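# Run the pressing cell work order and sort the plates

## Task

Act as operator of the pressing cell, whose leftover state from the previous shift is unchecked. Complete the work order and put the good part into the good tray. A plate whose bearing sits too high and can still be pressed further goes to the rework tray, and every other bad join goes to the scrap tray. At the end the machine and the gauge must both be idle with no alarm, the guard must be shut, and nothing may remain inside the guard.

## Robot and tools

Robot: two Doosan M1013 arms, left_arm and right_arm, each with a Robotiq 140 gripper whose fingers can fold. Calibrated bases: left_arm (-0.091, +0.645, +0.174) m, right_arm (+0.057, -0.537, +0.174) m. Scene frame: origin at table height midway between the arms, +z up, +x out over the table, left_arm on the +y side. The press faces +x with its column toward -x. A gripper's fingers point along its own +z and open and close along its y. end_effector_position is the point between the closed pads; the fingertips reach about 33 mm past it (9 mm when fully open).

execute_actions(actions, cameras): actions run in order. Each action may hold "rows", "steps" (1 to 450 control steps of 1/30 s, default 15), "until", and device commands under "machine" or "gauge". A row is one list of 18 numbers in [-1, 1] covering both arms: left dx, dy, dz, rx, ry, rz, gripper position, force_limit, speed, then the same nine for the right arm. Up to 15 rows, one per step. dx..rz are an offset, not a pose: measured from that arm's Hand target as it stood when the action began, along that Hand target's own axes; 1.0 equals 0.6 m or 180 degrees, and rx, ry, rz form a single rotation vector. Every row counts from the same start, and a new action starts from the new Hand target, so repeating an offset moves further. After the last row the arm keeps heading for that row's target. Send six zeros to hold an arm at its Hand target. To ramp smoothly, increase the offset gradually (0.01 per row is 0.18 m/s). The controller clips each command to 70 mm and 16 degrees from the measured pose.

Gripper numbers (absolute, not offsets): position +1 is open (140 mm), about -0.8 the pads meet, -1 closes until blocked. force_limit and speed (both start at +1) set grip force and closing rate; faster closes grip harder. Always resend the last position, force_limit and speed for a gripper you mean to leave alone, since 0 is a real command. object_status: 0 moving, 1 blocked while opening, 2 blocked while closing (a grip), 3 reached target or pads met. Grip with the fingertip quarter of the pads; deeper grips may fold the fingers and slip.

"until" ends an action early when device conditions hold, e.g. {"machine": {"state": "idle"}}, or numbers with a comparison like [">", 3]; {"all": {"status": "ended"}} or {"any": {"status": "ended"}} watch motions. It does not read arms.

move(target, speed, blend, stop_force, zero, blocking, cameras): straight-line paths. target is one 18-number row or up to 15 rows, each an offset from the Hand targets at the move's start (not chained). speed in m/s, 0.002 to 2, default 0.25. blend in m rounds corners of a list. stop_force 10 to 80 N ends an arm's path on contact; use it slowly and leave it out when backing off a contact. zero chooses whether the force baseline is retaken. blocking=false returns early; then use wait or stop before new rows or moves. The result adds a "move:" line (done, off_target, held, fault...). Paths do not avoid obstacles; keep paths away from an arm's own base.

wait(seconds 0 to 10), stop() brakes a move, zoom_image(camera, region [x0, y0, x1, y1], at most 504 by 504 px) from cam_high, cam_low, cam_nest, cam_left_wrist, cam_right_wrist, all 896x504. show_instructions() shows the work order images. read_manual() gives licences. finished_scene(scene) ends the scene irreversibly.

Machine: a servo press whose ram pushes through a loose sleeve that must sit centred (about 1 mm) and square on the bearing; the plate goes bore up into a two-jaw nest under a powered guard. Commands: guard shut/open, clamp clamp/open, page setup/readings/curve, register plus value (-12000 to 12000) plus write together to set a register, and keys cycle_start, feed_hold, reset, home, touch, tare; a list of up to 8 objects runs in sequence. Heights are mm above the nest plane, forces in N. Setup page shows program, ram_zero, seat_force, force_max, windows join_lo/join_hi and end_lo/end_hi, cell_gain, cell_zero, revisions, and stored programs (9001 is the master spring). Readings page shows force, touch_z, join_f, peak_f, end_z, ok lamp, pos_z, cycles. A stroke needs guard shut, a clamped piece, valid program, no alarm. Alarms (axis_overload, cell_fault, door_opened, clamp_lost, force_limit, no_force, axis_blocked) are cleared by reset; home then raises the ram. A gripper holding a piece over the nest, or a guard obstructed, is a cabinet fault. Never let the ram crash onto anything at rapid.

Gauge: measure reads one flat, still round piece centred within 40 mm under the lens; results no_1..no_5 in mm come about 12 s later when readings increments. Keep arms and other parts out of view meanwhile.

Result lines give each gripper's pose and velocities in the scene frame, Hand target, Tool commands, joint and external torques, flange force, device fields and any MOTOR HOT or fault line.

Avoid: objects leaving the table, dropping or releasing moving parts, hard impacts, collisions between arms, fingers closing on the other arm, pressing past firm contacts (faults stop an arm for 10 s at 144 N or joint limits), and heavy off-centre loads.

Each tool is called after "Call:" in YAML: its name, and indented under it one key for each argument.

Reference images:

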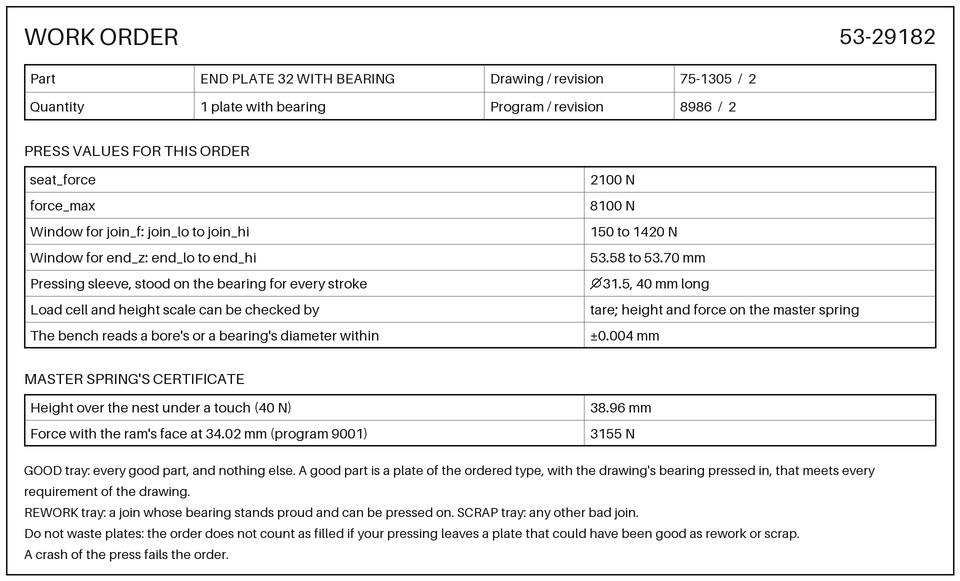

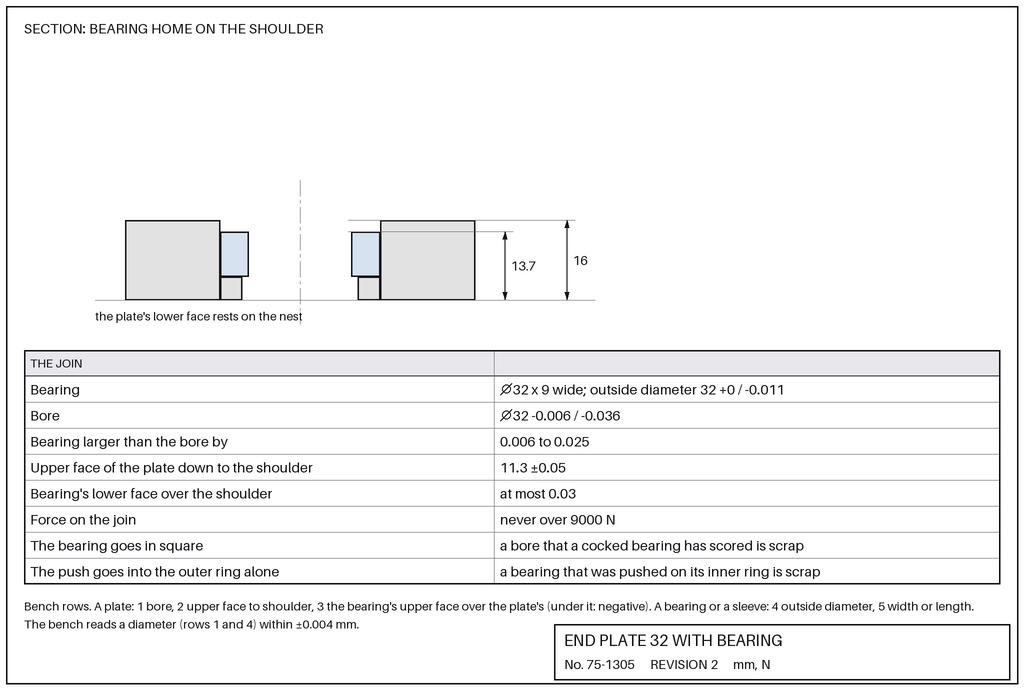

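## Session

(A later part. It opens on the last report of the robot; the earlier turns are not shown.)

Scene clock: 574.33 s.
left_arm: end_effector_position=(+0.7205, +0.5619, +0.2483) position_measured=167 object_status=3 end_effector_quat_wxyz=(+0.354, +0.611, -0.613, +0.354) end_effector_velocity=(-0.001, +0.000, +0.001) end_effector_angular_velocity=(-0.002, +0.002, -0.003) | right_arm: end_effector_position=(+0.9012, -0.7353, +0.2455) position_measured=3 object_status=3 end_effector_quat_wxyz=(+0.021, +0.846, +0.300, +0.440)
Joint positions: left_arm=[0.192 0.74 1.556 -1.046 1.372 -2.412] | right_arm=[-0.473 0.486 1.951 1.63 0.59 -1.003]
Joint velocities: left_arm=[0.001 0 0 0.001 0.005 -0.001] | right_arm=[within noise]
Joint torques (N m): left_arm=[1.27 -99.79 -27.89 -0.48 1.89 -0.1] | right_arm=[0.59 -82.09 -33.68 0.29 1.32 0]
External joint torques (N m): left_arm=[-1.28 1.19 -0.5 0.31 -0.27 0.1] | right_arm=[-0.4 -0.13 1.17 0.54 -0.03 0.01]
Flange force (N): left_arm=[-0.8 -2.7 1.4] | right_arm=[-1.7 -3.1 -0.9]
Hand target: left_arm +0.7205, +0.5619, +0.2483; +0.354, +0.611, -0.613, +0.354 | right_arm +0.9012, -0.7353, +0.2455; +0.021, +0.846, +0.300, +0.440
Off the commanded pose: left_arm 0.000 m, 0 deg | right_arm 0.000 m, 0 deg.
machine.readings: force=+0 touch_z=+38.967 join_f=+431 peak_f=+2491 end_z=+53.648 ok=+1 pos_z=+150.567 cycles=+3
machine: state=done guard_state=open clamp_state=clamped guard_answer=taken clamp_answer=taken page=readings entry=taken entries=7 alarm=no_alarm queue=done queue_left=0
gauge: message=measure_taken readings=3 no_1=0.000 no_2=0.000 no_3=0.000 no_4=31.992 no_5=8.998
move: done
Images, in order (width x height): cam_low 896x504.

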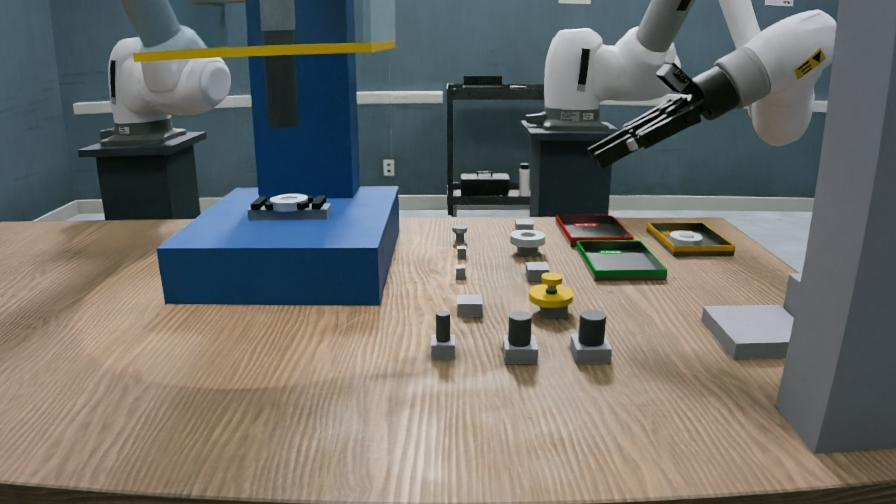

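Call:
execute_actions:
  actions:
    - {"machine":{"clamp":"open"},"rows":[[0,0,0,0,0,0,0.28,-0.3,-1,0,0,0,0,0,0,1,1,1]],"steps":75,"until":{"machine":{"clamp_state":"open"}}}
  cameras: []

Call:
move:
  target:
    - [0.3117,0.2008,0.3774,0,0,0,0.28,-0.3,-1,0,0,0,0,0,0,1,1,1]
    - [0.3117,0.2008,0.7374,0,0,0,0.28,-0.3,-1,0,0,0,0,0,0,1,1,1]
    - [0.3117,0.2008,0.8574,0,0,0,0.28,-0.3,-1,0,0,0,0,0,0,1,1,1]
  speed: [0.2,0.2,0.06]
  blend: [0.02,0,0]
  cameras: ["cam_left_wrist","cam_nest"]

Scene clock: 577.13 s.
left_arm: end_effector_position=(+0.7205, +0.5619, +0.2483) position_measured=94 object_status=0 end_effector_quat_wxyz=(+0.354, +0.611, -0.613, +0.354) | right_arm: end_effector_position=(+0.9012, -0.7353, +0.2455) position_measured=3 object_status=3 end_effector_quat_wxyz=(+0.021, +0.846, +0.300, +0.440)
Joint positions: left_arm=[0.192 0.74 1.556 -1.046 1.372 -2.412] | right_arm=[-0.473 0.486 1.951 1.63 0.59 -1.003]
Joint velocities: within noise
Joint torques (N m): left_arm=[1.12 -99.94 -27.18 -0.51 1.63 -0.14] | right_arm=[0.64 -81.96 -33.74 0.31 1.29 0.03]
External joint torques (N m): left_arm=[-1.47 1.29 -1.29 0.34 -0.02 0.14] | right_arm=[-0.47 -0.49 1.16 0.52 0 -0.02]
Flange force (N): left_arm=[-0.9 -4.8 0.8] | right_arm=[-1.5 -3.2 -1.5]
Hand target: left_arm +0.7205, +0.5619, +0.2483; +0.354, +0.611, -0.613, +0.354 | right_arm +0.9012, -0.7353, +0.2455; +0.021, +0.846, +0.300, +0.440
Off the commanded pose: left_arm 0.000 m, 0 deg | right_arm 0.000 m, 0 deg.
machine.readings: force=+0 touch_z=+38.967 join_f=+431 peak_f=+2491 end_z=+53.648 ok=+1 pos_z=+150.567 cycles=+3
machine: state=idle guard_state=open clamp_state=open guard_answer=taken clamp_answer=taken page=readings entry=taken entries=7 alarm=no_alarm queue=running queue_left=0
gauge: message=measure_taken readings=3 no_1=0.000 no_2=0.000 no_3=0.000 no_4=31.992 no_5=8.998
No camera images: "cameras" was empty.

Scene clock: 581.43 s.
left_arm: end_effector_position=(+0.5992, +0.0231, +0.1537) position_measured=94 object_status=3 end_effector_quat_wxyz=(+0.354, +0.611, -0.613, +0.354) | right_arm: end_effector_position=(+0.9012, -0.7353, +0.2455) position_measured=3 object_status=3 end_effector_quat_wxyz=(+0.021, +0.846, +0.300, +0.440)
Joint positions: left_arm=[-0.51 0.776 1.731 -1.617 0.869 -2.321] | right_arm=[-0.473 0.486 1.951 1.63 0.59 -1.003]
Joint velocities: within noise
Joint torques (N m): left_arm=[-0.52 -94.17 -21.2 -1.92 1.8 -0.14] | right_arm=[0.58 -81.98 -33.75 0.32 1.29 -0.03]
External joint torques (N m): left_arm=[0.52 -1.55 -1.41 0.54 -0.03 0.14] | right_arm=[-0.83 -0.15 1.13 0.54 -0.01 0.05]
Flange force (N): left_arm=[1.9 -2.4 -1.4] | right_arm=[-2.0 -2.6 -1.3]
Hand target: left_arm +0.5992, +0.0230, +0.1536; +0.354, +0.611, -0.613, +0.354 | right_arm +0.9012, -0.7353, +0.2455; +0.021, +0.846, +0.300, +0.440
Off the commanded pose: left_arm 0.000 m, 0 deg | right_arm 0.000 m, 0 deg.
machine.readings: force=+0 touch_z=+38.967 join_f=+431 peak_f=+2491 end_z=+53.648 ok=+1 pos_z=+150.567 cycles=+3
machine: state=idle guard_state=open clamp_state=open guard_answer=taken clamp_answer=taken page=readings entry=taken entries=7 alarm=no_alarm queue=done queue_left=0
gauge: message=measure_taken readings=3 no_1=0.000 no_2=0.000 no_3=0.000 no_4=31.992 no_5=8.998
move: done
camera_calibration:
cam_left_wrist: T_world_to_cam=[[-0.999952, 0.00966115, -0.00175815, 0.604134], [0.00859072, 0.773926, -0.633217, 0.0759572], [-0.00475692, -0.633202, -0.773972, 0.282629], [0, 0, 0, 1]] pos_world=[0.604797, 0.114339, 0.267906]
Images, in order (width x height): cam_nest 896x504, cam_left_wrist 896x504.

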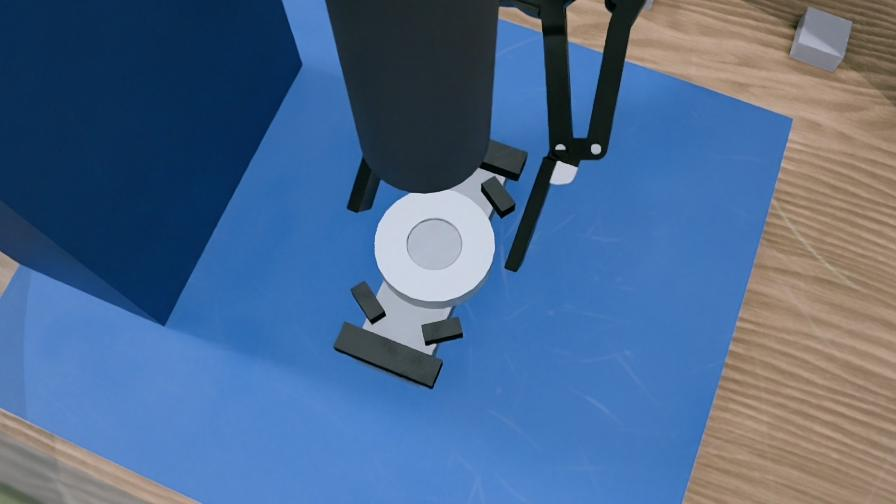

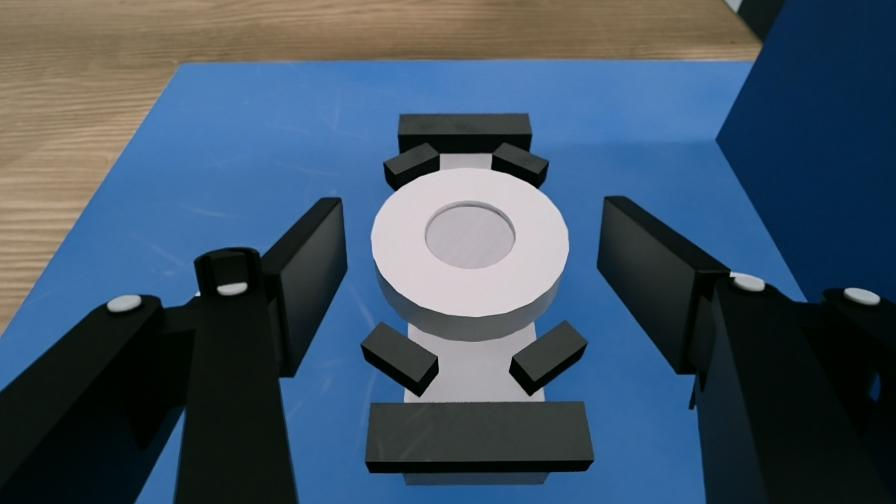

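Call:
execute_actions:
  actions:
    - {"rows":[[0,0,0,0,0,0,-1,0,-1,0,0,0,0,0,0,1,1,1]],"steps":75}
  cameras: ["cam_left_wrist"]

Call:
move:
  target:
    - [0.0433,0,-0.025,0,0,0,-1,0,-1,0,0,0,0,0,0,1,1,1]
    - [-0.1219,0,-0.501,0,0,0,-1,0,-1,0,0,0,0,0,0,1,1,1]
    - [-0.3074,-0.2002,-0.8558,0,0,0,-1,0,-1,0,0,0,0,0,0,1,1,1]
  speed: [0.06,0.2,0.2]
  cameras: ["cam_left_wrist"]

Scene clock: 584.60 s.
left_arm: end_effector_position=(+0.5992, +0.0230, +0.1536) position_measured=128 object_status=2 end_effector_quat_wxyz=(+0.354, +0.611, -0.613, +0.354) | right_arm: end_effector_position=(+0.9012, -0.7353, +0.2455) position_measured=3 object_status=3 end_effector_quat_wxyz=(+0.021, +0.846, +0.300, +0.440)
Joint positions: left_arm=[-0.51 0.776 1.73 -1.617 0.869 -2.321] | right_arm=[-0.473 0.486 1.951 1.63 0.59 -1.003]
Joint velocities: within noise
Joint torques (N m): left_arm=[-3.26 -87.05 -18.91 -0.92 -0.02 -0.16] | right_arm=[0.58 -82.23 -33.74 0.34 1.26 -0.02]
External joint torques (N m): left_arm=[3.34 -8.4 -3.62 -0.45 1.78 0.15] | right_arm=[-0.46 -0.2 1.13 0.5 0.02 0.04]
Flange force (N): left_arm=[6.3 -1.7 -9.4] | right_arm=[-1.6 -2.8 -1.1]
Hand target: left_arm +0.5992, +0.0230, +0.1536; +0.354, +0.611, -0.613, +0.354 | right_arm +0.9012, -0.7353, +0.2455; +0.021, +0.846, +0.300, +0.440
Off the commanded pose: left_arm 0.000 m, 0 deg | right_arm 0.000 m, 0 deg.
machine.readings: force=+0 touch_z=+38.967 join_f=+431 peak_f=+2491 end_z=+53.648 ok=+1 pos_z=+150.567 cycles=+3
machine: state=idle guard_state=open clamp_state=open guard_answer=taken clamp_answer=taken page=readings entry=taken entries=7 alarm=no_alarm queue=done queue_left=0
gauge: message=measure_taken readings=3 no_1=0.000 no_2=0.000 no_3=0.000 no_4=31.992 no_5=8.998
camera_calibration:
cam_left_wrist: T_world_to_cam=[[-0.999952, 0.00966115, -0.00175815, 0.604135], [0.00859072, 0.773926, -0.633217, 0.0760346], [-0.00475692, -0.633202, -0.773972, 0.282565], [0, 0, 0, 1]] pos_world=[0.604797, 0.114239, 0.267906]
Images, in order (width x height): cam_left_wrist 896x504.

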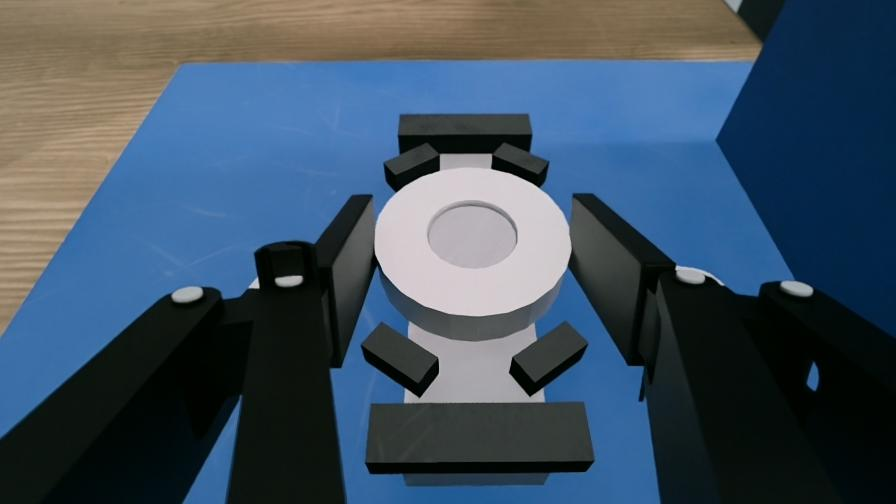

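Scene clock: 588.57 s.
left_arm: end_effector_position=(+0.7200, +0.5597, +0.2500) position_measured=128 object_status=2 end_effector_quat_wxyz=(+0.354, +0.611, -0.613, +0.354) | right_arm: end_effector_position=(+0.9012, -0.7353, +0.2455) position_measured=3 object_status=3 end_effector_quat_wxyz=(+0.021, +0.846, +0.300, +0.440)
Joint positions: left_arm=[0.189 0.737 1.558 -1.047 1.371 -2.414] | right_arm=[-0.473 0.486 1.951 1.63 0.59 -1.003]
Joint velocities: within noise
Joint torques (N m): left_arm=[1.39 -101.69 -28.12 -1.03 1.97 -0.1] | right_arm=[0.47 -82.05 -33.66 0.34 1.3 -0.05]
External joint torques (N m): left_arm=[-1.35 3.18 -0.32 0.87 -0.36 0.1] | right_arm=[-0.38 -0.29 1.14 0.5 -0.01 0.07]
Flange force (N): left_arm=[-3.0 -4.6 1.8] | right_arm=[-1.3 -2.9 -1.2]
Hand target: left_arm +0.7201, +0.5598, +0.2500; +0.354, +0.611, -0.613, +0.354 | right_arm +0.9012, -0.7353, +0.2455; +0.021, +0.846, +0.300, +0.440
Off the commanded pose: left_arm 0.000 m, 0 deg | right_arm 0.000 m, 0 deg.
machine.readings: force=+0 touch_z=+38.967 join_f=+431 peak_f=+2491 end_z=+53.648 ok=+1 pos_z=+150.567 cycles=+3
machine: state=idle guard_state=open clamp_state=open guard_answer=taken clamp_answer=taken page=readings entry=taken entries=7 alarm=no_alarm queue=done queue_left=0
gauge: message=measure_taken readings=3 no_1=0.000 no_2=0.000 no_3=0.000 no_4=31.992 no_5=8.998
move: done
camera_calibration:
cam_left_wrist: T_world_to_cam=[[-0.999952, 0.00966115, -0.00175815, 0.719913], [0.00859072, 0.773926, -0.633217, -0.279405], [-0.00475692, -0.633202, -0.773972, 0.697654], [0, 0, 0, 1]] pos_world=[0.725597, 0.651039, 0.364306]
Images, in order (width x height): cam_left_wrist 896x504.

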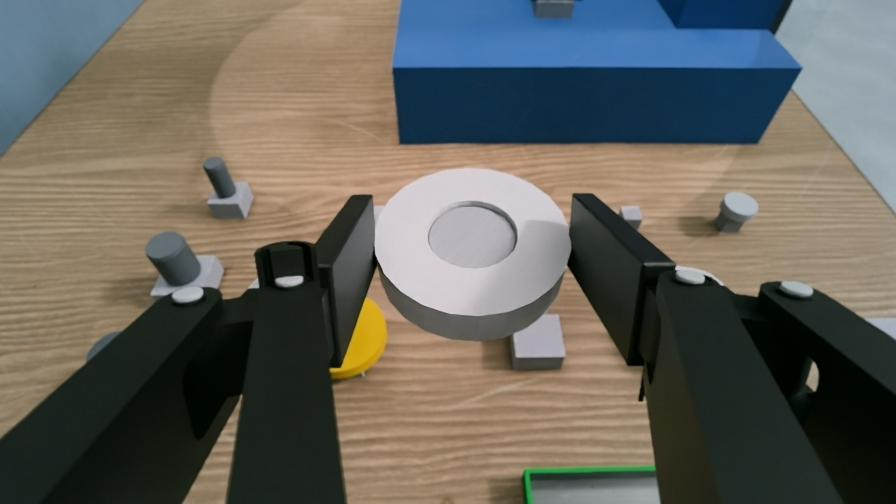

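Call:
move:
  target:
    - [-0.3203,-0.297,-0.1574,0.433,0,-0.25,-1,0,-1,0,0,0,0,0,0,1,1,1]
  speed: 0.2
  cameras: []

Call:
move:
  target: [-0.0953,0,0.055,0,0,0,-1,0,-1,0,0,0,0,0,0,1,1,1]
  speed: 0.08
  cameras: []

Call:
move:
  target: [-0.0144,0,0.0083,0,0,0,-1,0,-1,0,0,0,0,0,0,1,1,1]
  speed: 0.008
  stop_force: 10
  cameras: ["cam_left_wrist"]

Scene clock: 593.93 s.
left_arm: end_effector_position=(+0.8989, +0.7372, +0.1310) position_measured=128 object_status=2 end_effector_quat_wxyz=(+0.001, +0.865, +0.000, +0.501) | right_arm: end_effector_position=(+0.9012, -0.7353, +0.2455) position_measured=3 object_status=3 end_effector_quat_wxyz=(+0.021, +0.846, +0.300, +0.440)
Joint positions: left_arm=[0.068 0.753 1.858 -2.991 0.523 -1.66] | right_arm=[-0.473 0.486 1.951 1.63 0.59 -1.003]
Joint velocities: within noise
Joint torques (N m): left_arm=[1.08 -96.99 -22.57 -2.67 2.89 -0.43] | right_arm=[0.7 -81.65 -33.74 0.33 1.29 -0.03]
External joint torques (N m): left_arm=[-0.8 2.56 -0.48 0.41 -0.48 0.43] | right_arm=[-0.82 -0.12 1.25 0.52 -0.02 0.05]
Flange force (N): left_arm=[-0.8 0.3 4.9] | right_arm=[-2.1 -2.7 -1.4]
Hand target: left_arm +0.8989, +0.7372, +0.1310; +0.001, +0.865, +0.000, +0.501 | right_arm +0.9012, -0.7353, +0.2455; +0.021, +0.846, +0.300, +0.440
Off the commanded pose: left_arm 0.000 m, 0 deg | right_arm 0.000 m, 0 deg.
machine.readings: force=+0 touch_z=+38.967 join_f=+431 peak_f=+2491 end_z=+53.648 ok=+1 pos_z=+150.567 cycles=+3
machine: state=idle guard_state=open clamp_state=open guard_answer=taken clamp_answer=taken page=readings entry=taken entries=7 alarm=no_alarm queue=done queue_left=0
gauge: message=measure_taken readings=3 no_1=0.000 no_2=0.000 no_3=0.000 no_4=31.992 no_5=8.998
move: done
No camera images: "cameras" was empty.

Scene clock: 595.13 s.
left_arm: end_effector_position=(+0.8990, +0.7371, +0.0651) position_measured=128 object_status=2 end_effector_quat_wxyz=(+0.001, +0.865, +0.000, +0.501) | right_arm: end_effector_position=(+0.9012, -0.7353, +0.2455) position_measured=3 object_status=3 end_effector_quat_wxyz=(+0.021, +0.846, +0.300, +0.440)
Joint positions: left_arm=[0.068 0.851 1.845 -3.011 0.607 -1.637] | right_arm=[-0.473 0.486 1.951 1.63 0.59 -1.003]
Joint velocities: within noise
Joint torques (N m): left_arm=[0.97 -101.19 -19.61 -2.34 2.94 -0.05] | right_arm=[0.56 -81.83 -33.72 0.29 1.27 0.01]
External joint torques (N m): left_arm=[-0.84 2.9 -0.24 0.43 -0.53 0.05] | right_arm=[-0.42 -0.2 1.17 0.54 0.01 0]
Flange force (N): left_arm=[-1.5 -0.1 4.8] | right_arm=[-1.7 -3.1 -1.0]
Hand target: left_arm +0.8990, +0.7371, +0.0649; +0.001, +0.865, +0.000, +0.501 | right_arm +0.9012, -0.7353, +0.2455; +0.021, +0.846, +0.300, +0.440
Off the commanded pose: left_arm 0.000 m, 0 deg | right_arm 0.000 m, 0 deg.
machine.readings: force=+0 touch_z=+38.967 join_f=+431 peak_f=+2491 end_z=+53.648 ok=+1 pos_z=+150.567 cycles=+3
machine: state=idle guard_state=open clamp_state=open guard_answer=taken clamp_answer=taken page=readings entry=taken entries=7 alarm=no_alarm queue=done queue_left=0
gauge: message=measure_taken readings=3 no_1=0.000 no_2=0.000 no_3=0.000 no_4=31.992 no_5=8.998
move: done
No camera images: "cameras" was empty.

Scene clock: 596.57 s.
left_arm: end_effector_position=(+0.8993, +0.7371, +0.0587) position_measured=128 object_status=2 end_effector_quat_wxyz=(+0.001, +0.865, +0.000, +0.501) | right_arm: end_effector_position=(+0.9012, -0.7353, +0.2455) position_measured=3 object_status=3 end_effector_quat_wxyz=(+0.021, +0.846, +0.300, +0.440)
Joint positions: left_arm=[0.068 0.861 1.843 -3.012 0.615 -1.636] | right_arm=[-0.473 0.486 1.951 1.63 0.59 -1.003]
Joint velocities: within noise
Joint torques (N m): left_arm=[1.02 -88.42 -15.29 -2.39 -0.61 -0.3] | right_arm=[0.79 -82.03 -33.79 0.35 1.29 -0.03]
External joint torques (N m): left_arm=[-1.02 -10.2 -4.37 0.5 3.03 0.3] | right_arm=[-0.68 -0.78 1.06 0.5 0 0.04]
Flange force (N): left_arm=[8.1 0.8 -7.1] | right_arm=[-1.3 -2.8 -2.1]
Hand target: left_arm +0.8992, +0.7371, +0.0587; +0.001, +0.865, +0.000, +0.501 (not the last commanded pose) | right_arm +0.9012, -0.7353, +0.2455; +0.021, +0.846, +0.300, +0.440
Off the commanded pose: left_arm 0.004 m, 0 deg | right_arm 0.000 m, 0 deg.
machine.readings: force=+0 touch_z=+38.967 join_f=+431 peak_f=+2491 end_z=+53.648 ok=+1 pos_z=+150.567 cycles=+3
machine: state=idle guard_state=open clamp_state=open guard_answer=taken clamp_answer=taken page=readings entry=taken entries=7 alarm=no_alarm queue=done queue_left=0
gauge: message=measure_taken readings=3 no_1=0.000 no_2=0.000 no_3=0.000 no_4=31.992 no_5=8.998
move: contact (left_arm)
camera_calibration:
cam_left_wrist: T_world_to_cam=[[-0.00971149, -0.99995, 0.00221012, 0.750532], [-0.773026, 0.00610556, -0.634345, 0.729505], [0.6343, -0.00786892, -0.773047, -0.372919], [0, 0, 0, 1]] pos_world=[0.807758, 0.743106, 0.172815]
Images, in order (width x height): cam_left_wrist 896x504.

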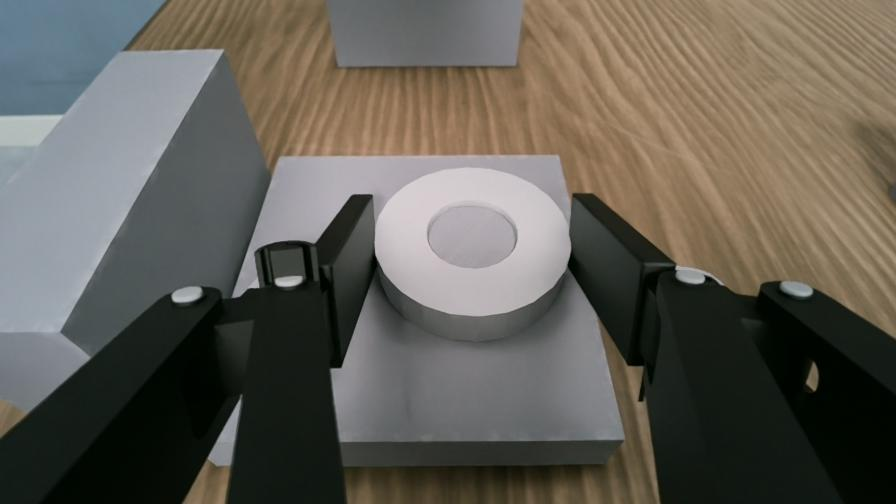

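Call:
execute_actions:
  actions:
    - {"rows":[[0.0006,0,-0.0003,0,0,0,-1,0,-1,0,0,0,0,0,0,1,1,1]],"steps":12}
    - {"machine":{"guard":"shut"},"rows":[[0,0,0,0,0,0,0.15,0,-1,0,0,0,0,0,0,1,1,1]],"steps":40}
  cameras: []

Call:
move:
  target:
    - [0,0,-0.2,0,0,0,0.15,0,-1,0,0,0,0,0,0,1,1,1]
    - [0,0.06,-0.4,0,0,0,0.15,0,-1,0,0,0,0,0,0,1,1,1]
  speed: [0.08,0.2]
  cameras: []

Call:
execute_actions:
  actions:
    - {"gauge":{"measure":true},"steps":420,"until":{"gauge":{"readings":["=",4]}}}
  cameras: ["cam_left_wrist","cam_high"]

Scene clock: 599.07 s.
left_arm: end_effector_position=(+0.8992, +0.7371, +0.0591) position_measured=110 object_status=3 end_effector_quat_wxyz=(+0.001, +0.865, +0.000, +0.501) | right_arm: end_effector_position=(+0.9012, -0.7353, +0.2455) position_measured=3 object_status=3 end_effector_quat_wxyz=(+0.021, +0.846, +0.300, +0.440)
Joint positions: left_arm=[0.068 0.861 1.843 -3.012 0.615 -1.636] | right_arm=[-0.473 0.486 1.951 1.63 0.59 -1.003]
Joint velocities: within noise
Joint torques (N m): left_arm=[0.78 -100.03 -18.63 -2.29 2.42 -0.07] | right_arm=[0.77 -81.87 -33.72 0.33 1.3 0]
External joint torques (N m): left_arm=[-0.51 1.56 -0.98 0.39 -0.02 0.07] | right_arm=[-0.89 -0.18 1.05 0.52 -0.02 0.02]
External joint torques at the end of the 1st action: left_arm=[-0.91 -2.06 -4.11 0.5 1.29 0.28] | right_arm=[-0.87 -0.75 1.14 0.51 0.02 0.05]
Flange force (N): left_arm=[-0.6 -0.5 4.1] | right_arm=[-2.0 -2.5 -1.3]
Flange force at the end of the 1st action (N): left_arm=[3.0 -0.3 4.6] | right_arm=[-1.6 -2.8 -2.3]
Hand target: left_arm +0.8992, +0.7371, +0.0591; +0.001, +0.865, +0.000, +0.501 | right_arm +0.9012, -0.7353, +0.2455; +0.021, +0.846, +0.300, +0.440
Off the commanded pose: left_arm 0.000 m, 0 deg | right_arm 0.000 m, 0 deg.
machine.readings: force=+0 touch_z=+38.967 join_f=+431 peak_f=+2491 end_z=+53.648 ok=+1 pos_z=+150.567 cycles=+3
machine: state=idle guard_state=shut clamp_state=open guard_answer=taken clamp_answer=taken page=readings entry=taken entries=7 alarm=no_alarm queue=running queue_left=0
gauge: message=measure_taken readings=3 no_1=0.000 no_2=0.000 no_3=0.000 no_4=31.992 no_5=8.998
No camera images: "cameras" was empty.

Scene clock: 601.77 s.
left_arm: end_effector_position=(+0.6910, +0.7017, +0.1785) position_measured=110 object_status=3 end_effector_quat_wxyz=(+0.001, +0.865, +0.000, +0.501) | right_arm: end_effector_position=(+0.9012, -0.7353, +0.2455) position_measured=3 object_status=3 end_effector_quat_wxyz=(+0.021, +0.846, +0.300, +0.440)
Joint positions: left_arm=[0.032 0.508 2.279 -3.074 0.696 -1.599] | right_arm=[-0.473 0.486 1.951 1.63 0.59 -1.003]
Joint velocities: within noise
Joint torques (N m): left_arm=[2.08 -68.89 -15.78 -1.72 2.5 -0.13] | right_arm=[0.63 -82.21 -33.81 0.33 1.28 -0.01]
External joint torques (N m): left_arm=[-1.89 1.56 -0.92 0.18 -0.09 0.13] | right_arm=[-0.64 -0.17 1.06 0.53 0 0.03]
Flange force (N): left_arm=[-0.9 3.1 4.2] | right_arm=[-1.8 -2.6 -1.1]
Hand target: left_arm +0.6910, +0.7016, +0.1785; +0.001, +0.865, +0.000, +0.501 | right_arm +0.9012, -0.7353, +0.2455; +0.021, +0.846, +0.300, +0.440
Off the commanded pose: left_arm 0.000 m, 0 deg | right_arm 0.000 m, 0 deg.
machine.readings: force=+0 touch_z=+38.967 join_f=+431 peak_f=+2491 end_z=+53.648 ok=+1 pos_z=+150.567 cycles=+3
machine: state=idle guard_state=shut clamp_state=open guard_answer=taken clamp_answer=taken page=readings entry=taken entries=7 alarm=no_alarm queue=done queue_left=0
gauge: message=measure_taken readings=3 no_1=0.000 no_2=0.000 no_3=0.000 no_4=31.992 no_5=8.998
move: done
No camera images: "cameras" was empty.

Scene clock: 613.97 s.
left_arm: end_effector_position=(+0.6910, +0.7016, +0.1785) position_measured=110 object_status=3 end_effector_quat_wxyz=(+0.001, +0.865, +0.000, +0.501) | right_arm: end_effector_position=(+0.9012, -0.7353, +0.2455) position_measured=3 object_status=3 end_effector_quat_wxyz=(+0.021, +0.846, +0.300, +0.440)
Joint positions: left_arm=[0.032 0.508 2.279 -3.074 0.696 -1.599] | right_arm=[-0.473 0.486 1.951 1.63 0.59 -1.003]
Joint velocities: within noise
Joint torques (N m): left_arm=[1.15 -67.95 -15.53 -1.93 2.41 -0.11] | right_arm=[0.51 -81.8 -33.63 0.32 1.28 -0.04]
External joint torques (N m): left_arm=[-0.78 0.48 -1.09 0.39 0.01 0.11] | right_arm=[-0.38 -0.99 0.91 0.53 0.02 0.05]
Flange force (N): left_arm=[0.5 0.4 2.5] | right_arm=[-0.7 -2.9 -2.0]
Hand target: left_arm +0.6910, +0.7016, +0.1785; +0.001, +0.865, +0.000, +0.501 | right_arm +0.9012, -0.7353, +0.2455; +0.021, +0.846, +0.300, +0.440
Tool commands: left_gripper/position=+0.15 left_gripper/force_limit=+0.0 left_gripper/speed=-1.0 right_gripper/position=+1.0 right_gripper/force_limit=+1.0 right_gripper/speed=+1.0
Off the commanded pose: left_arm 0.000 m, 0 deg | right_arm 0.000 m, 0 deg.
machine.readings: force=+0 touch_z=+38.967 join_f=+431 peak_f=+2491 end_z=+53.648 ok=+1 pos_z=+150.567 cycles=+3
machine: state=idle guard_state=shut clamp_state=open guard_answer=taken clamp_answer=taken page=readings entry=taken entries=7 alarm=no_alarm queue=done queue_left=0
gauge: message=measure_taken readings=4 no_1=0.000 no_2=0.000 no_3=-2.300 no_4=0.000 no_5=0.000
camera_calibration:
cam_left_wrist: T_world_to_cam=[[-0.00971109, -0.99995, 0.00221152, 0.712846], [-0.773116, 0.00610547, -0.634236, 0.644794], [0.634191, -0.00786889, -0.773137, -0.148434], [0, 0, 0, 1]] pos_world=[0.599558, 0.707706, 0.292615]
Images, in order (width x height): cam_high 896x504, cam_left_wrist 896x504.

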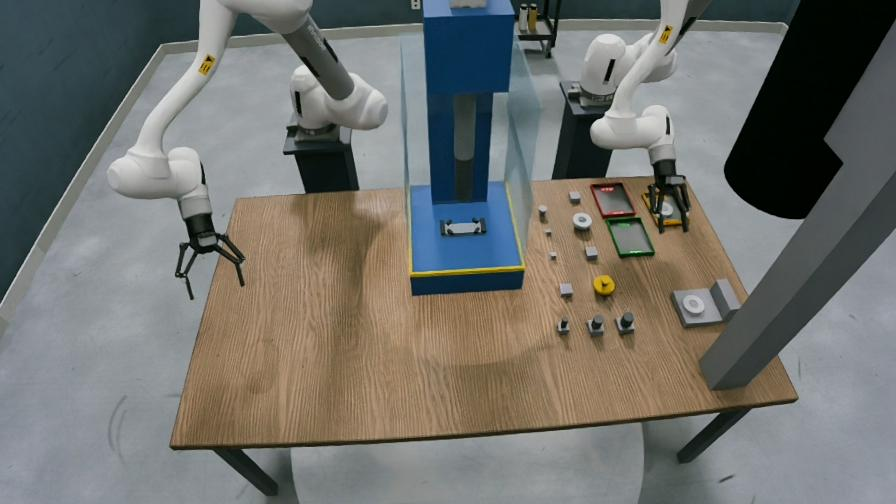

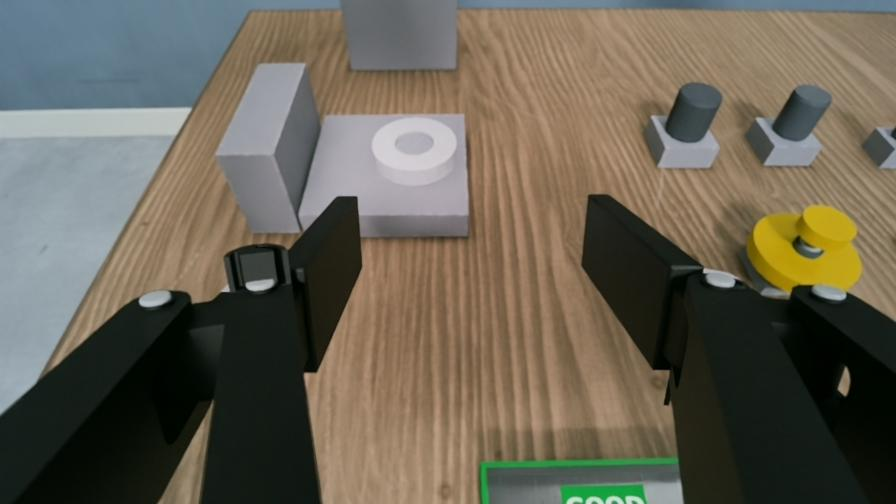

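Call:
move:
  target:
    - [0.0196,-0.0607,0.2023,0,0,0,0.2,0,-1,0,0,0,0,0,0,1,1,1]
    - [0.0009,-0.0607,0.4013,0,0,0,0.2,0,-1,0,0,0,0,0,0,1,1,1]
  speed: [0.2,0.07]
  cameras: ["cam_left_wrist"]

Scene clock: 617.27 s.
left_arm: end_effector_position=(+0.9001, +0.7375, +0.0592) position_measured=104 object_status=3 end_effector_quat_wxyz=(+0.001, +0.865, +0.000, +0.501) | right_arm: end_effector_position=(+0.9012, -0.7353, +0.2455) position_measured=3 object_status=3 end_effector_quat_wxyz=(+0.021, +0.846, +0.300, +0.440)
Joint positions: left_arm=[0.069 0.861 1.841 -3.011 0.613 -1.636] | right_arm=[-0.473 0.486 1.951 1.63 0.59 -1.003]
Joint velocities: within noise
Joint torques (N m): left_arm=[1.2 -102.19 -19.31 -2.28 2.45 -0.12] | right_arm=[0.43 -81.88 -33.81 0.35 1.24 -0.02]
External joint torques (N m): left_arm=[-1.03 3.16 -0.44 0.38 -0.03 0.12] | right_arm=[-0.22 -0.37 1.26 0.49 0.05 0.03]
Flange force (N): left_arm=[-2.5 0.3 5.3] | right_arm=[-1.3 -3.3 -1.3]
Hand target: left_arm +0.9002, +0.7375, +0.0591; +0.001, +0.865, +0.000, +0.501 | right_arm +0.9012, -0.7353, +0.2455; +0.021, +0.846, +0.300, +0.440
Off the commanded pose: left_arm 0.000 m, 0 deg | right_arm 0.000 m, 0 deg.
machine.readings: force=+0 touch_z=+38.967 join_f=+431 peak_f=+2491 end_z=+53.648 ok=+1 pos_z=+150.567 cycles=+3
machine: state=idle guard_state=shut clamp_state=open guard_answer=taken clamp_answer=taken page=readings entry=taken entries=7 alarm=no_alarm queue=done queue_left=0
gauge: message=measure_taken readings=4 no_1=0.000 no_2=0.000 no_3=-2.300 no_4=0.000 no_5=0.000
move: done
camera_calibration:
cam_left_wrist: T_world_to_cam=[[-0.00971109, -0.99995, 0.00221152, 0.750939], [-0.773116, 0.00610547, -0.634236, 0.730569], [0.634191, -0.00786889, -0.773137, -0.372996], [0, 0, 0, 1]] pos_world=[0.808658, 0.743506, 0.173315]
Images, in order (width x height): cam_left_wrist 896x504.

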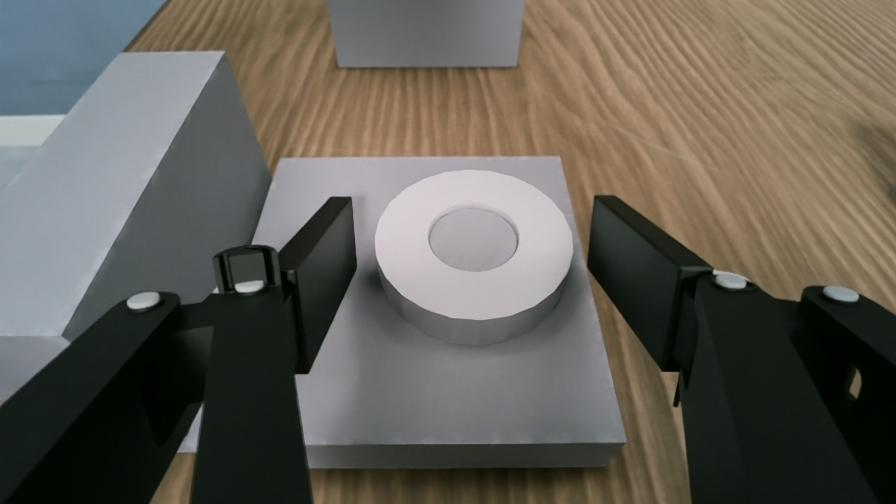

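Call:
execute_actions:
  actions:
    - {"rows":[[0,0,0,0,0,0,-1,0,-1,0,0,0,0,0,0,1,1,1]],"steps":75}
  cameras: []

Call:
move:
  target:
    - [0.0722,0,-0.0417,0,0,0,-1,0,-1,0,0,0,0,0,0,1,1,1]
    - [0.125,0.2955,-0.42,-0.433,0,0.25,-1,0,-1,0,0,0,0,0,0,1,1,1]
  speed: [0.08,0.2]
  cameras: ["cam_left_wrist"]

Scene clock: 620.57 s.
left_arm: end_effector_position=(+0.9002, +0.7375, +0.0591) position_measured=128 object_status=2 end_effector_quat_wxyz=(+0.001, +0.865, +0.000, +0.501) | right_arm: end_effector_position=(+0.9012, -0.7353, +0.2455) position_measured=3 object_status=3 end_effector_quat_wxyz=(+0.021, +0.846, +0.300, +0.440)
Joint positions: left_arm=[0.069 0.861 1.841 -3.011 0.613 -1.636] | right_arm=[-0.473 0.486 1.951 1.63 0.59 -1.003]
Joint velocities: within noise
Joint torques (N m): left_arm=[0.99 -90.24 -17.21 -2.21 0.25 -0.04] | right_arm=[0.84 -82.01 -33.58 0.34 1.31 -0.04]
External joint torques (N m): left_arm=[-0.79 -8.31 -2.47 0.31 2.16 0.04] | right_arm=[-0.8 -0.37 0.96 0.51 -0.03 0.05]
Flange force (N): left_arm=[6.3 0.8 -7.7] | right_arm=[-1.6 -2.4 -1.5]
Hand target: left_arm +0.9002, +0.7375, +0.0591; +0.001, +0.865, +0.000, +0.501 | right_arm +0.9012, -0.7353, +0.2455; +0.021, +0.846, +0.300, +0.440
Off the commanded pose: left_arm 0.000 m, 0 deg | right_arm 0.000 m, 0 deg.
machine.readings: force=+0 touch_z=+38.967 join_f=+431 peak_f=+2491 end_z=+53.648 ok=+1 pos_z=+150.567 cycles=+3
machine: state=idle guard_state=shut clamp_state=open guard_answer=taken clamp_answer=taken page=readings entry=taken entries=7 alarm=no_alarm queue=done queue_left=0
gauge: message=measure_taken readings=4 no_1=0.000 no_2=0.000 no_3=-2.300 no_4=0.000 no_5=0.000
No camera images: "cameras" was empty.

Scene clock: 625.63 s.
left_arm: end_effector_position=(+0.7186, +0.5608, +0.2498) position_measured=128 object_status=2 end_effector_quat_wxyz=(+0.353, +0.611, -0.613, +0.355) | right_arm: end_effector_position=(+0.9012, -0.7353, +0.2455) position_measured=3 object_status=3 end_effector_quat_wxyz=(+0.021, +0.846, +0.300, +0.440)
Joint positions: left_arm=[0.191 0.735 1.561 -1.046 1.371 -2.412] | right_arm=[-0.473 0.486 1.951 1.63 0.59 -1.003]
Joint velocities: within noise
Joint torques (N m): left_arm=[1.18 -100.84 -27.64 -1.08 2.15 -0.09] | right_arm=[0.58 -82.02 -33.64 0.33 1.28 -0.05]
External joint torques (N m): left_arm=[-1.05 2.35 -0.81 0.93 -0.53 0.09] | right_arm=[-0.43 -0.33 1.02 0.51 0.01 0.06]
Flange force (N): left_arm=[-2.3 -4.6 1.1] | right_arm=[-1.3 -2.7 -1.2]
Hand target: left_arm +0.7186, +0.5608, +0.2499; +0.353, +0.611, -0.613, +0.355 | right_arm +0.9012, -0.7353, +0.2455; +0.021, +0.846, +0.300, +0.440
Off the commanded pose: left_arm 0.000 m, 0 deg | right_arm 0.000 m, 0 deg.
machine.readings: force=+0 touch_z=+38.967 join_f=+431 peak_f=+2491 end_z=+53.648 ok=+1 pos_z=+150.567 cycles=+3
machine: state=idle guard_state=shut clamp_state=open guard_answer=taken clamp_answer=taken page=readings entry=taken entries=7 alarm=no_alarm queue=done queue_left=0
gauge: message=measure_taken readings=4 no_1=0.000 no_2=0.000 no_3=-2.300 no_4=0.000 no_5=0.000
move: done
camera_calibration:
cam_left_wrist: T_world_to_cam=[[-0.999952, 0.009497, -0.00227024, 0.718694], [0.00878823, 0.773968, -0.633164, -0.28056], [-0.00425606, -0.633153, -0.774015, 0.697808], [0, 0, 0, 1]] pos_world=[0.724096, 0.652139, 0.364105]
Images, in order (width x height): cam_left_wrist 896x504.

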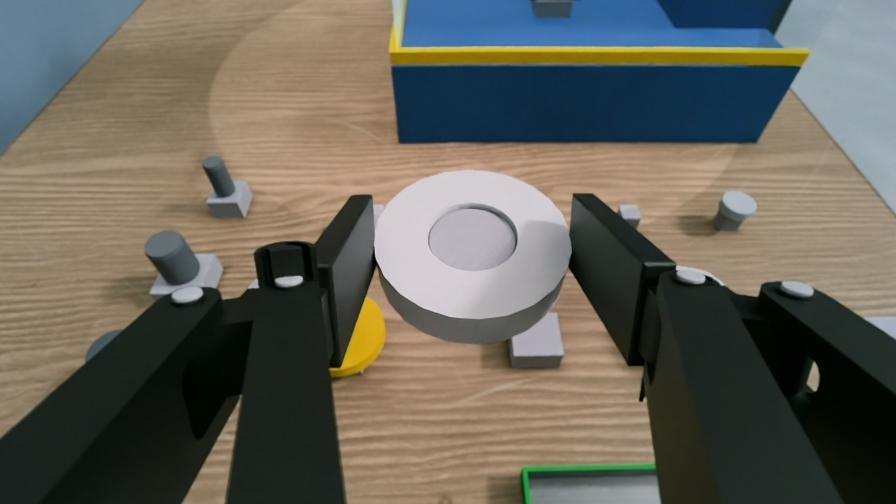

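Call:
move:
  target:
    - [-0.2162,0.1977,-0.0083,0,0,0,-1,0,-1,0,0,0,0,0,0,1,1,1]
    - [-0.3461,0.1977,0.0667,0,0,0,-1,0,-1,0,0,0,0,0,0,1,1,1]
  speed: [0.2,0.08]
  cameras: ["cam_high","cam_left_wrist"]

Call:
move:
  target: [-0.036,0,0.0208,0,0,0,-1,0,-1,0,0,0,0,0,0,1,1,1]
  speed: 0.01
  stop_force: 10
  cameras: ["cam_high"]

Call:
zoom_image:
  camera: "cam_high"
  region: [540, 150, 740, 290]

Scene clock: 628.60 s.
left_arm: end_effector_position=(+0.6007, +0.6299, +0.0497) position_measured=128 object_status=2 end_effector_quat_wxyz=(+0.353, +0.611, -0.613, +0.355) | right_arm: end_effector_position=(+0.9012, -0.7353, +0.2455) position_measured=3 object_status=3 end_effector_quat_wxyz=(+0.021, +0.846, +0.300, +0.440)
Joint positions: left_arm=[0.315 0.9 1.763 -1.042 1.252 -2.043] | right_arm=[-0.473 0.486 1.951 1.63 0.59 -1.003]
Joint velocities: within noise
Joint torques (N m): left_arm=[0.87 -99.66 -14.46 -0.66 2.69 -0.38] | right_arm=[0.48 -82.04 -33.86 0.35 1.3 -0.09]
External joint torques (N m): left_arm=[-0.4 2.71 -0.75 0.62 -0.54 0.38] | right_arm=[-0.47 0.24 1.41 0.49 -0.03 0.1]
Flange force (N): left_arm=[-4.6 -2.9 1.4] | right_arm=[-1.9 -2.9 -0.8]
Hand target: left_arm +0.6006, +0.6299, +0.0496; +0.353, +0.611, -0.613, +0.355 | right_arm +0.9012, -0.7353, +0.2455; +0.021, +0.846, +0.300, +0.440
Off the commanded pose: left_arm 0.000 m, 0 deg | right_arm 0.000 m, 0 deg.
machine.readings: force=+0 touch_z=+38.967 join_f=+431 peak_f=+2491 end_z=+53.648 ok=+1 pos_z=+150.567 cycles=+3
machine: state=idle guard_state=shut clamp_state=open guard_answer=taken clamp_answer=taken page=readings entry=taken entries=7 alarm=no_alarm queue=done queue_left=0
gauge: message=measure_taken readings=4 no_1=0.000 no_2=0.000 no_3=-2.300 no_4=0.000 no_5=0.000
move: done
camera_calibration:
cam_left_wrist: T_world_to_cam=[[-0.999951, 0.00957463, -0.00233437, 0.599643], [0.00888892, 0.773968, -0.633163, -0.459825], [-0.00425557, -0.633153, -0.774015, 0.586099], [0, 0, 0, 1]] pos_world=[0.606196, 0.721239, 0.163905]
Images, in order (width x height): cam_high 896x504, cam_left_wrist 896x504.

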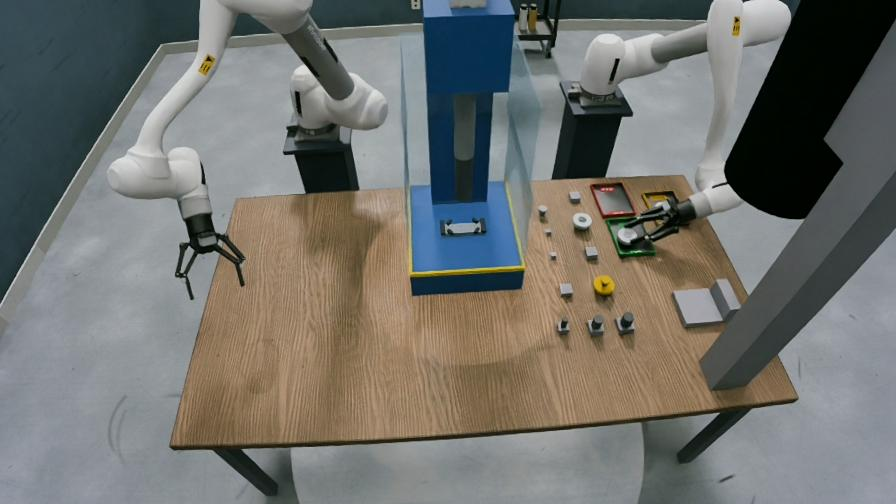

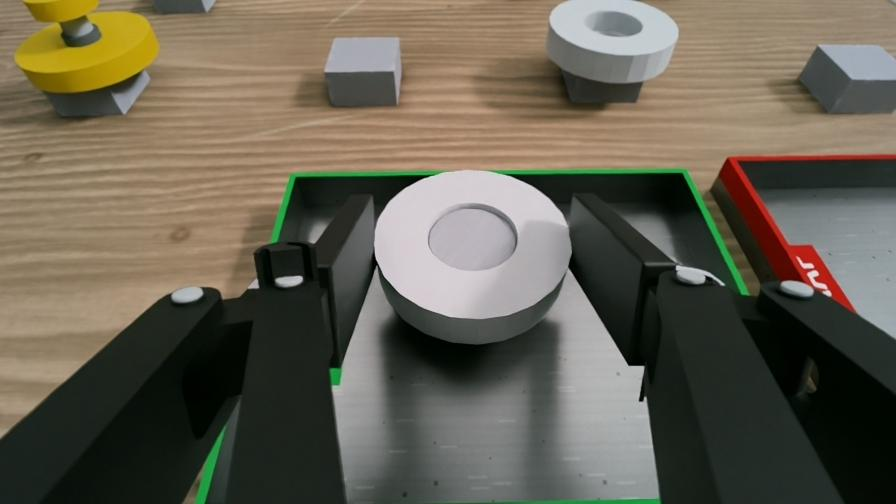

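Scene clock: 630.63 s.
left_arm: end_effector_position=(+0.6008, +0.6298, +0.0353) position_measured=128 object_status=2 end_effector_quat_wxyz=(+0.353, +0.611, -0.613, +0.355) | right_arm: end_effector_position=(+0.9012, -0.7353, +0.2455) position_measured=3 object_status=3 end_effector_quat_wxyz=(+0.021, +0.846, +0.300, +0.440)
Joint positions: left_arm=[0.315 0.922 1.758 -1.047 1.244 -2.029] | right_arm=[-0.473 0.486 1.951 1.63 0.59 -1.003]
Joint velocities: within noise
Joint torques (N m): left_arm=[-0.43 -90.09 -13.52 0.07 -2.24 0.2] | right_arm=[0.48 -81.8 -33.7 0.32 1.34 -0.02]
External joint torques (N m): left_arm=[0.71 -7.21 -0.99 -0.12 4.41 -0.2] | right_arm=[-0.32 -0.52 1.02 0.52 -0.05 0.03]
Flange force (N): left_arm=[9.6 0.7 -9.0] | right_arm=[-1.1 -3.0 -1.3]
Hand target: left_arm +0.6007, +0.6298, +0.0353; +0.354, +0.611, -0.613, +0.355 (not the last commanded pose) | right_arm +0.9012, -0.7353, +0.2455; +0.021, +0.846, +0.300, +0.440
Off the commanded pose: left_arm 0.011 m, 0 deg | right_arm 0.000 m, 0 deg.
machine.readings: force=+0 touch_z=+38.967 join_f=+431 peak_f=+2491 end_z=+53.648 ok=+1 pos_z=+150.567 cycles=+3
machine: state=idle guard_state=shut clamp_state=open guard_answer=taken clamp_answer=taken page=readings entry=taken entries=7 alarm=no_alarm queue=done queue_left=0
gauge: message=measure_taken readings=4 no_1=0.000 no_2=0.000 no_3=-2.300 no_4=0.000 no_5=0.000
move: contact (left_arm)
Images, in order (width x height): cam_high 896x504.

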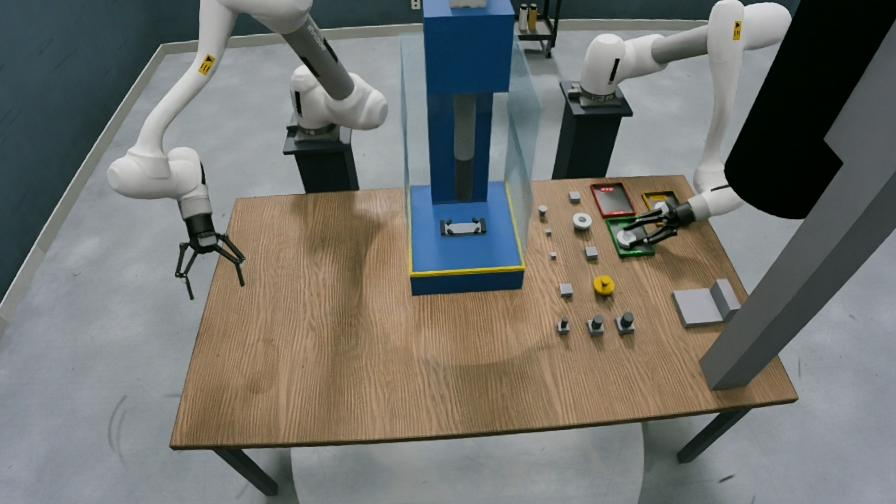

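Scaled by 2.520 from the camera's 896x504 image, which has a finer 1280x720 frame.

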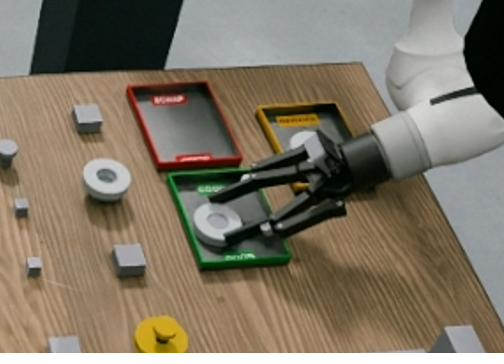

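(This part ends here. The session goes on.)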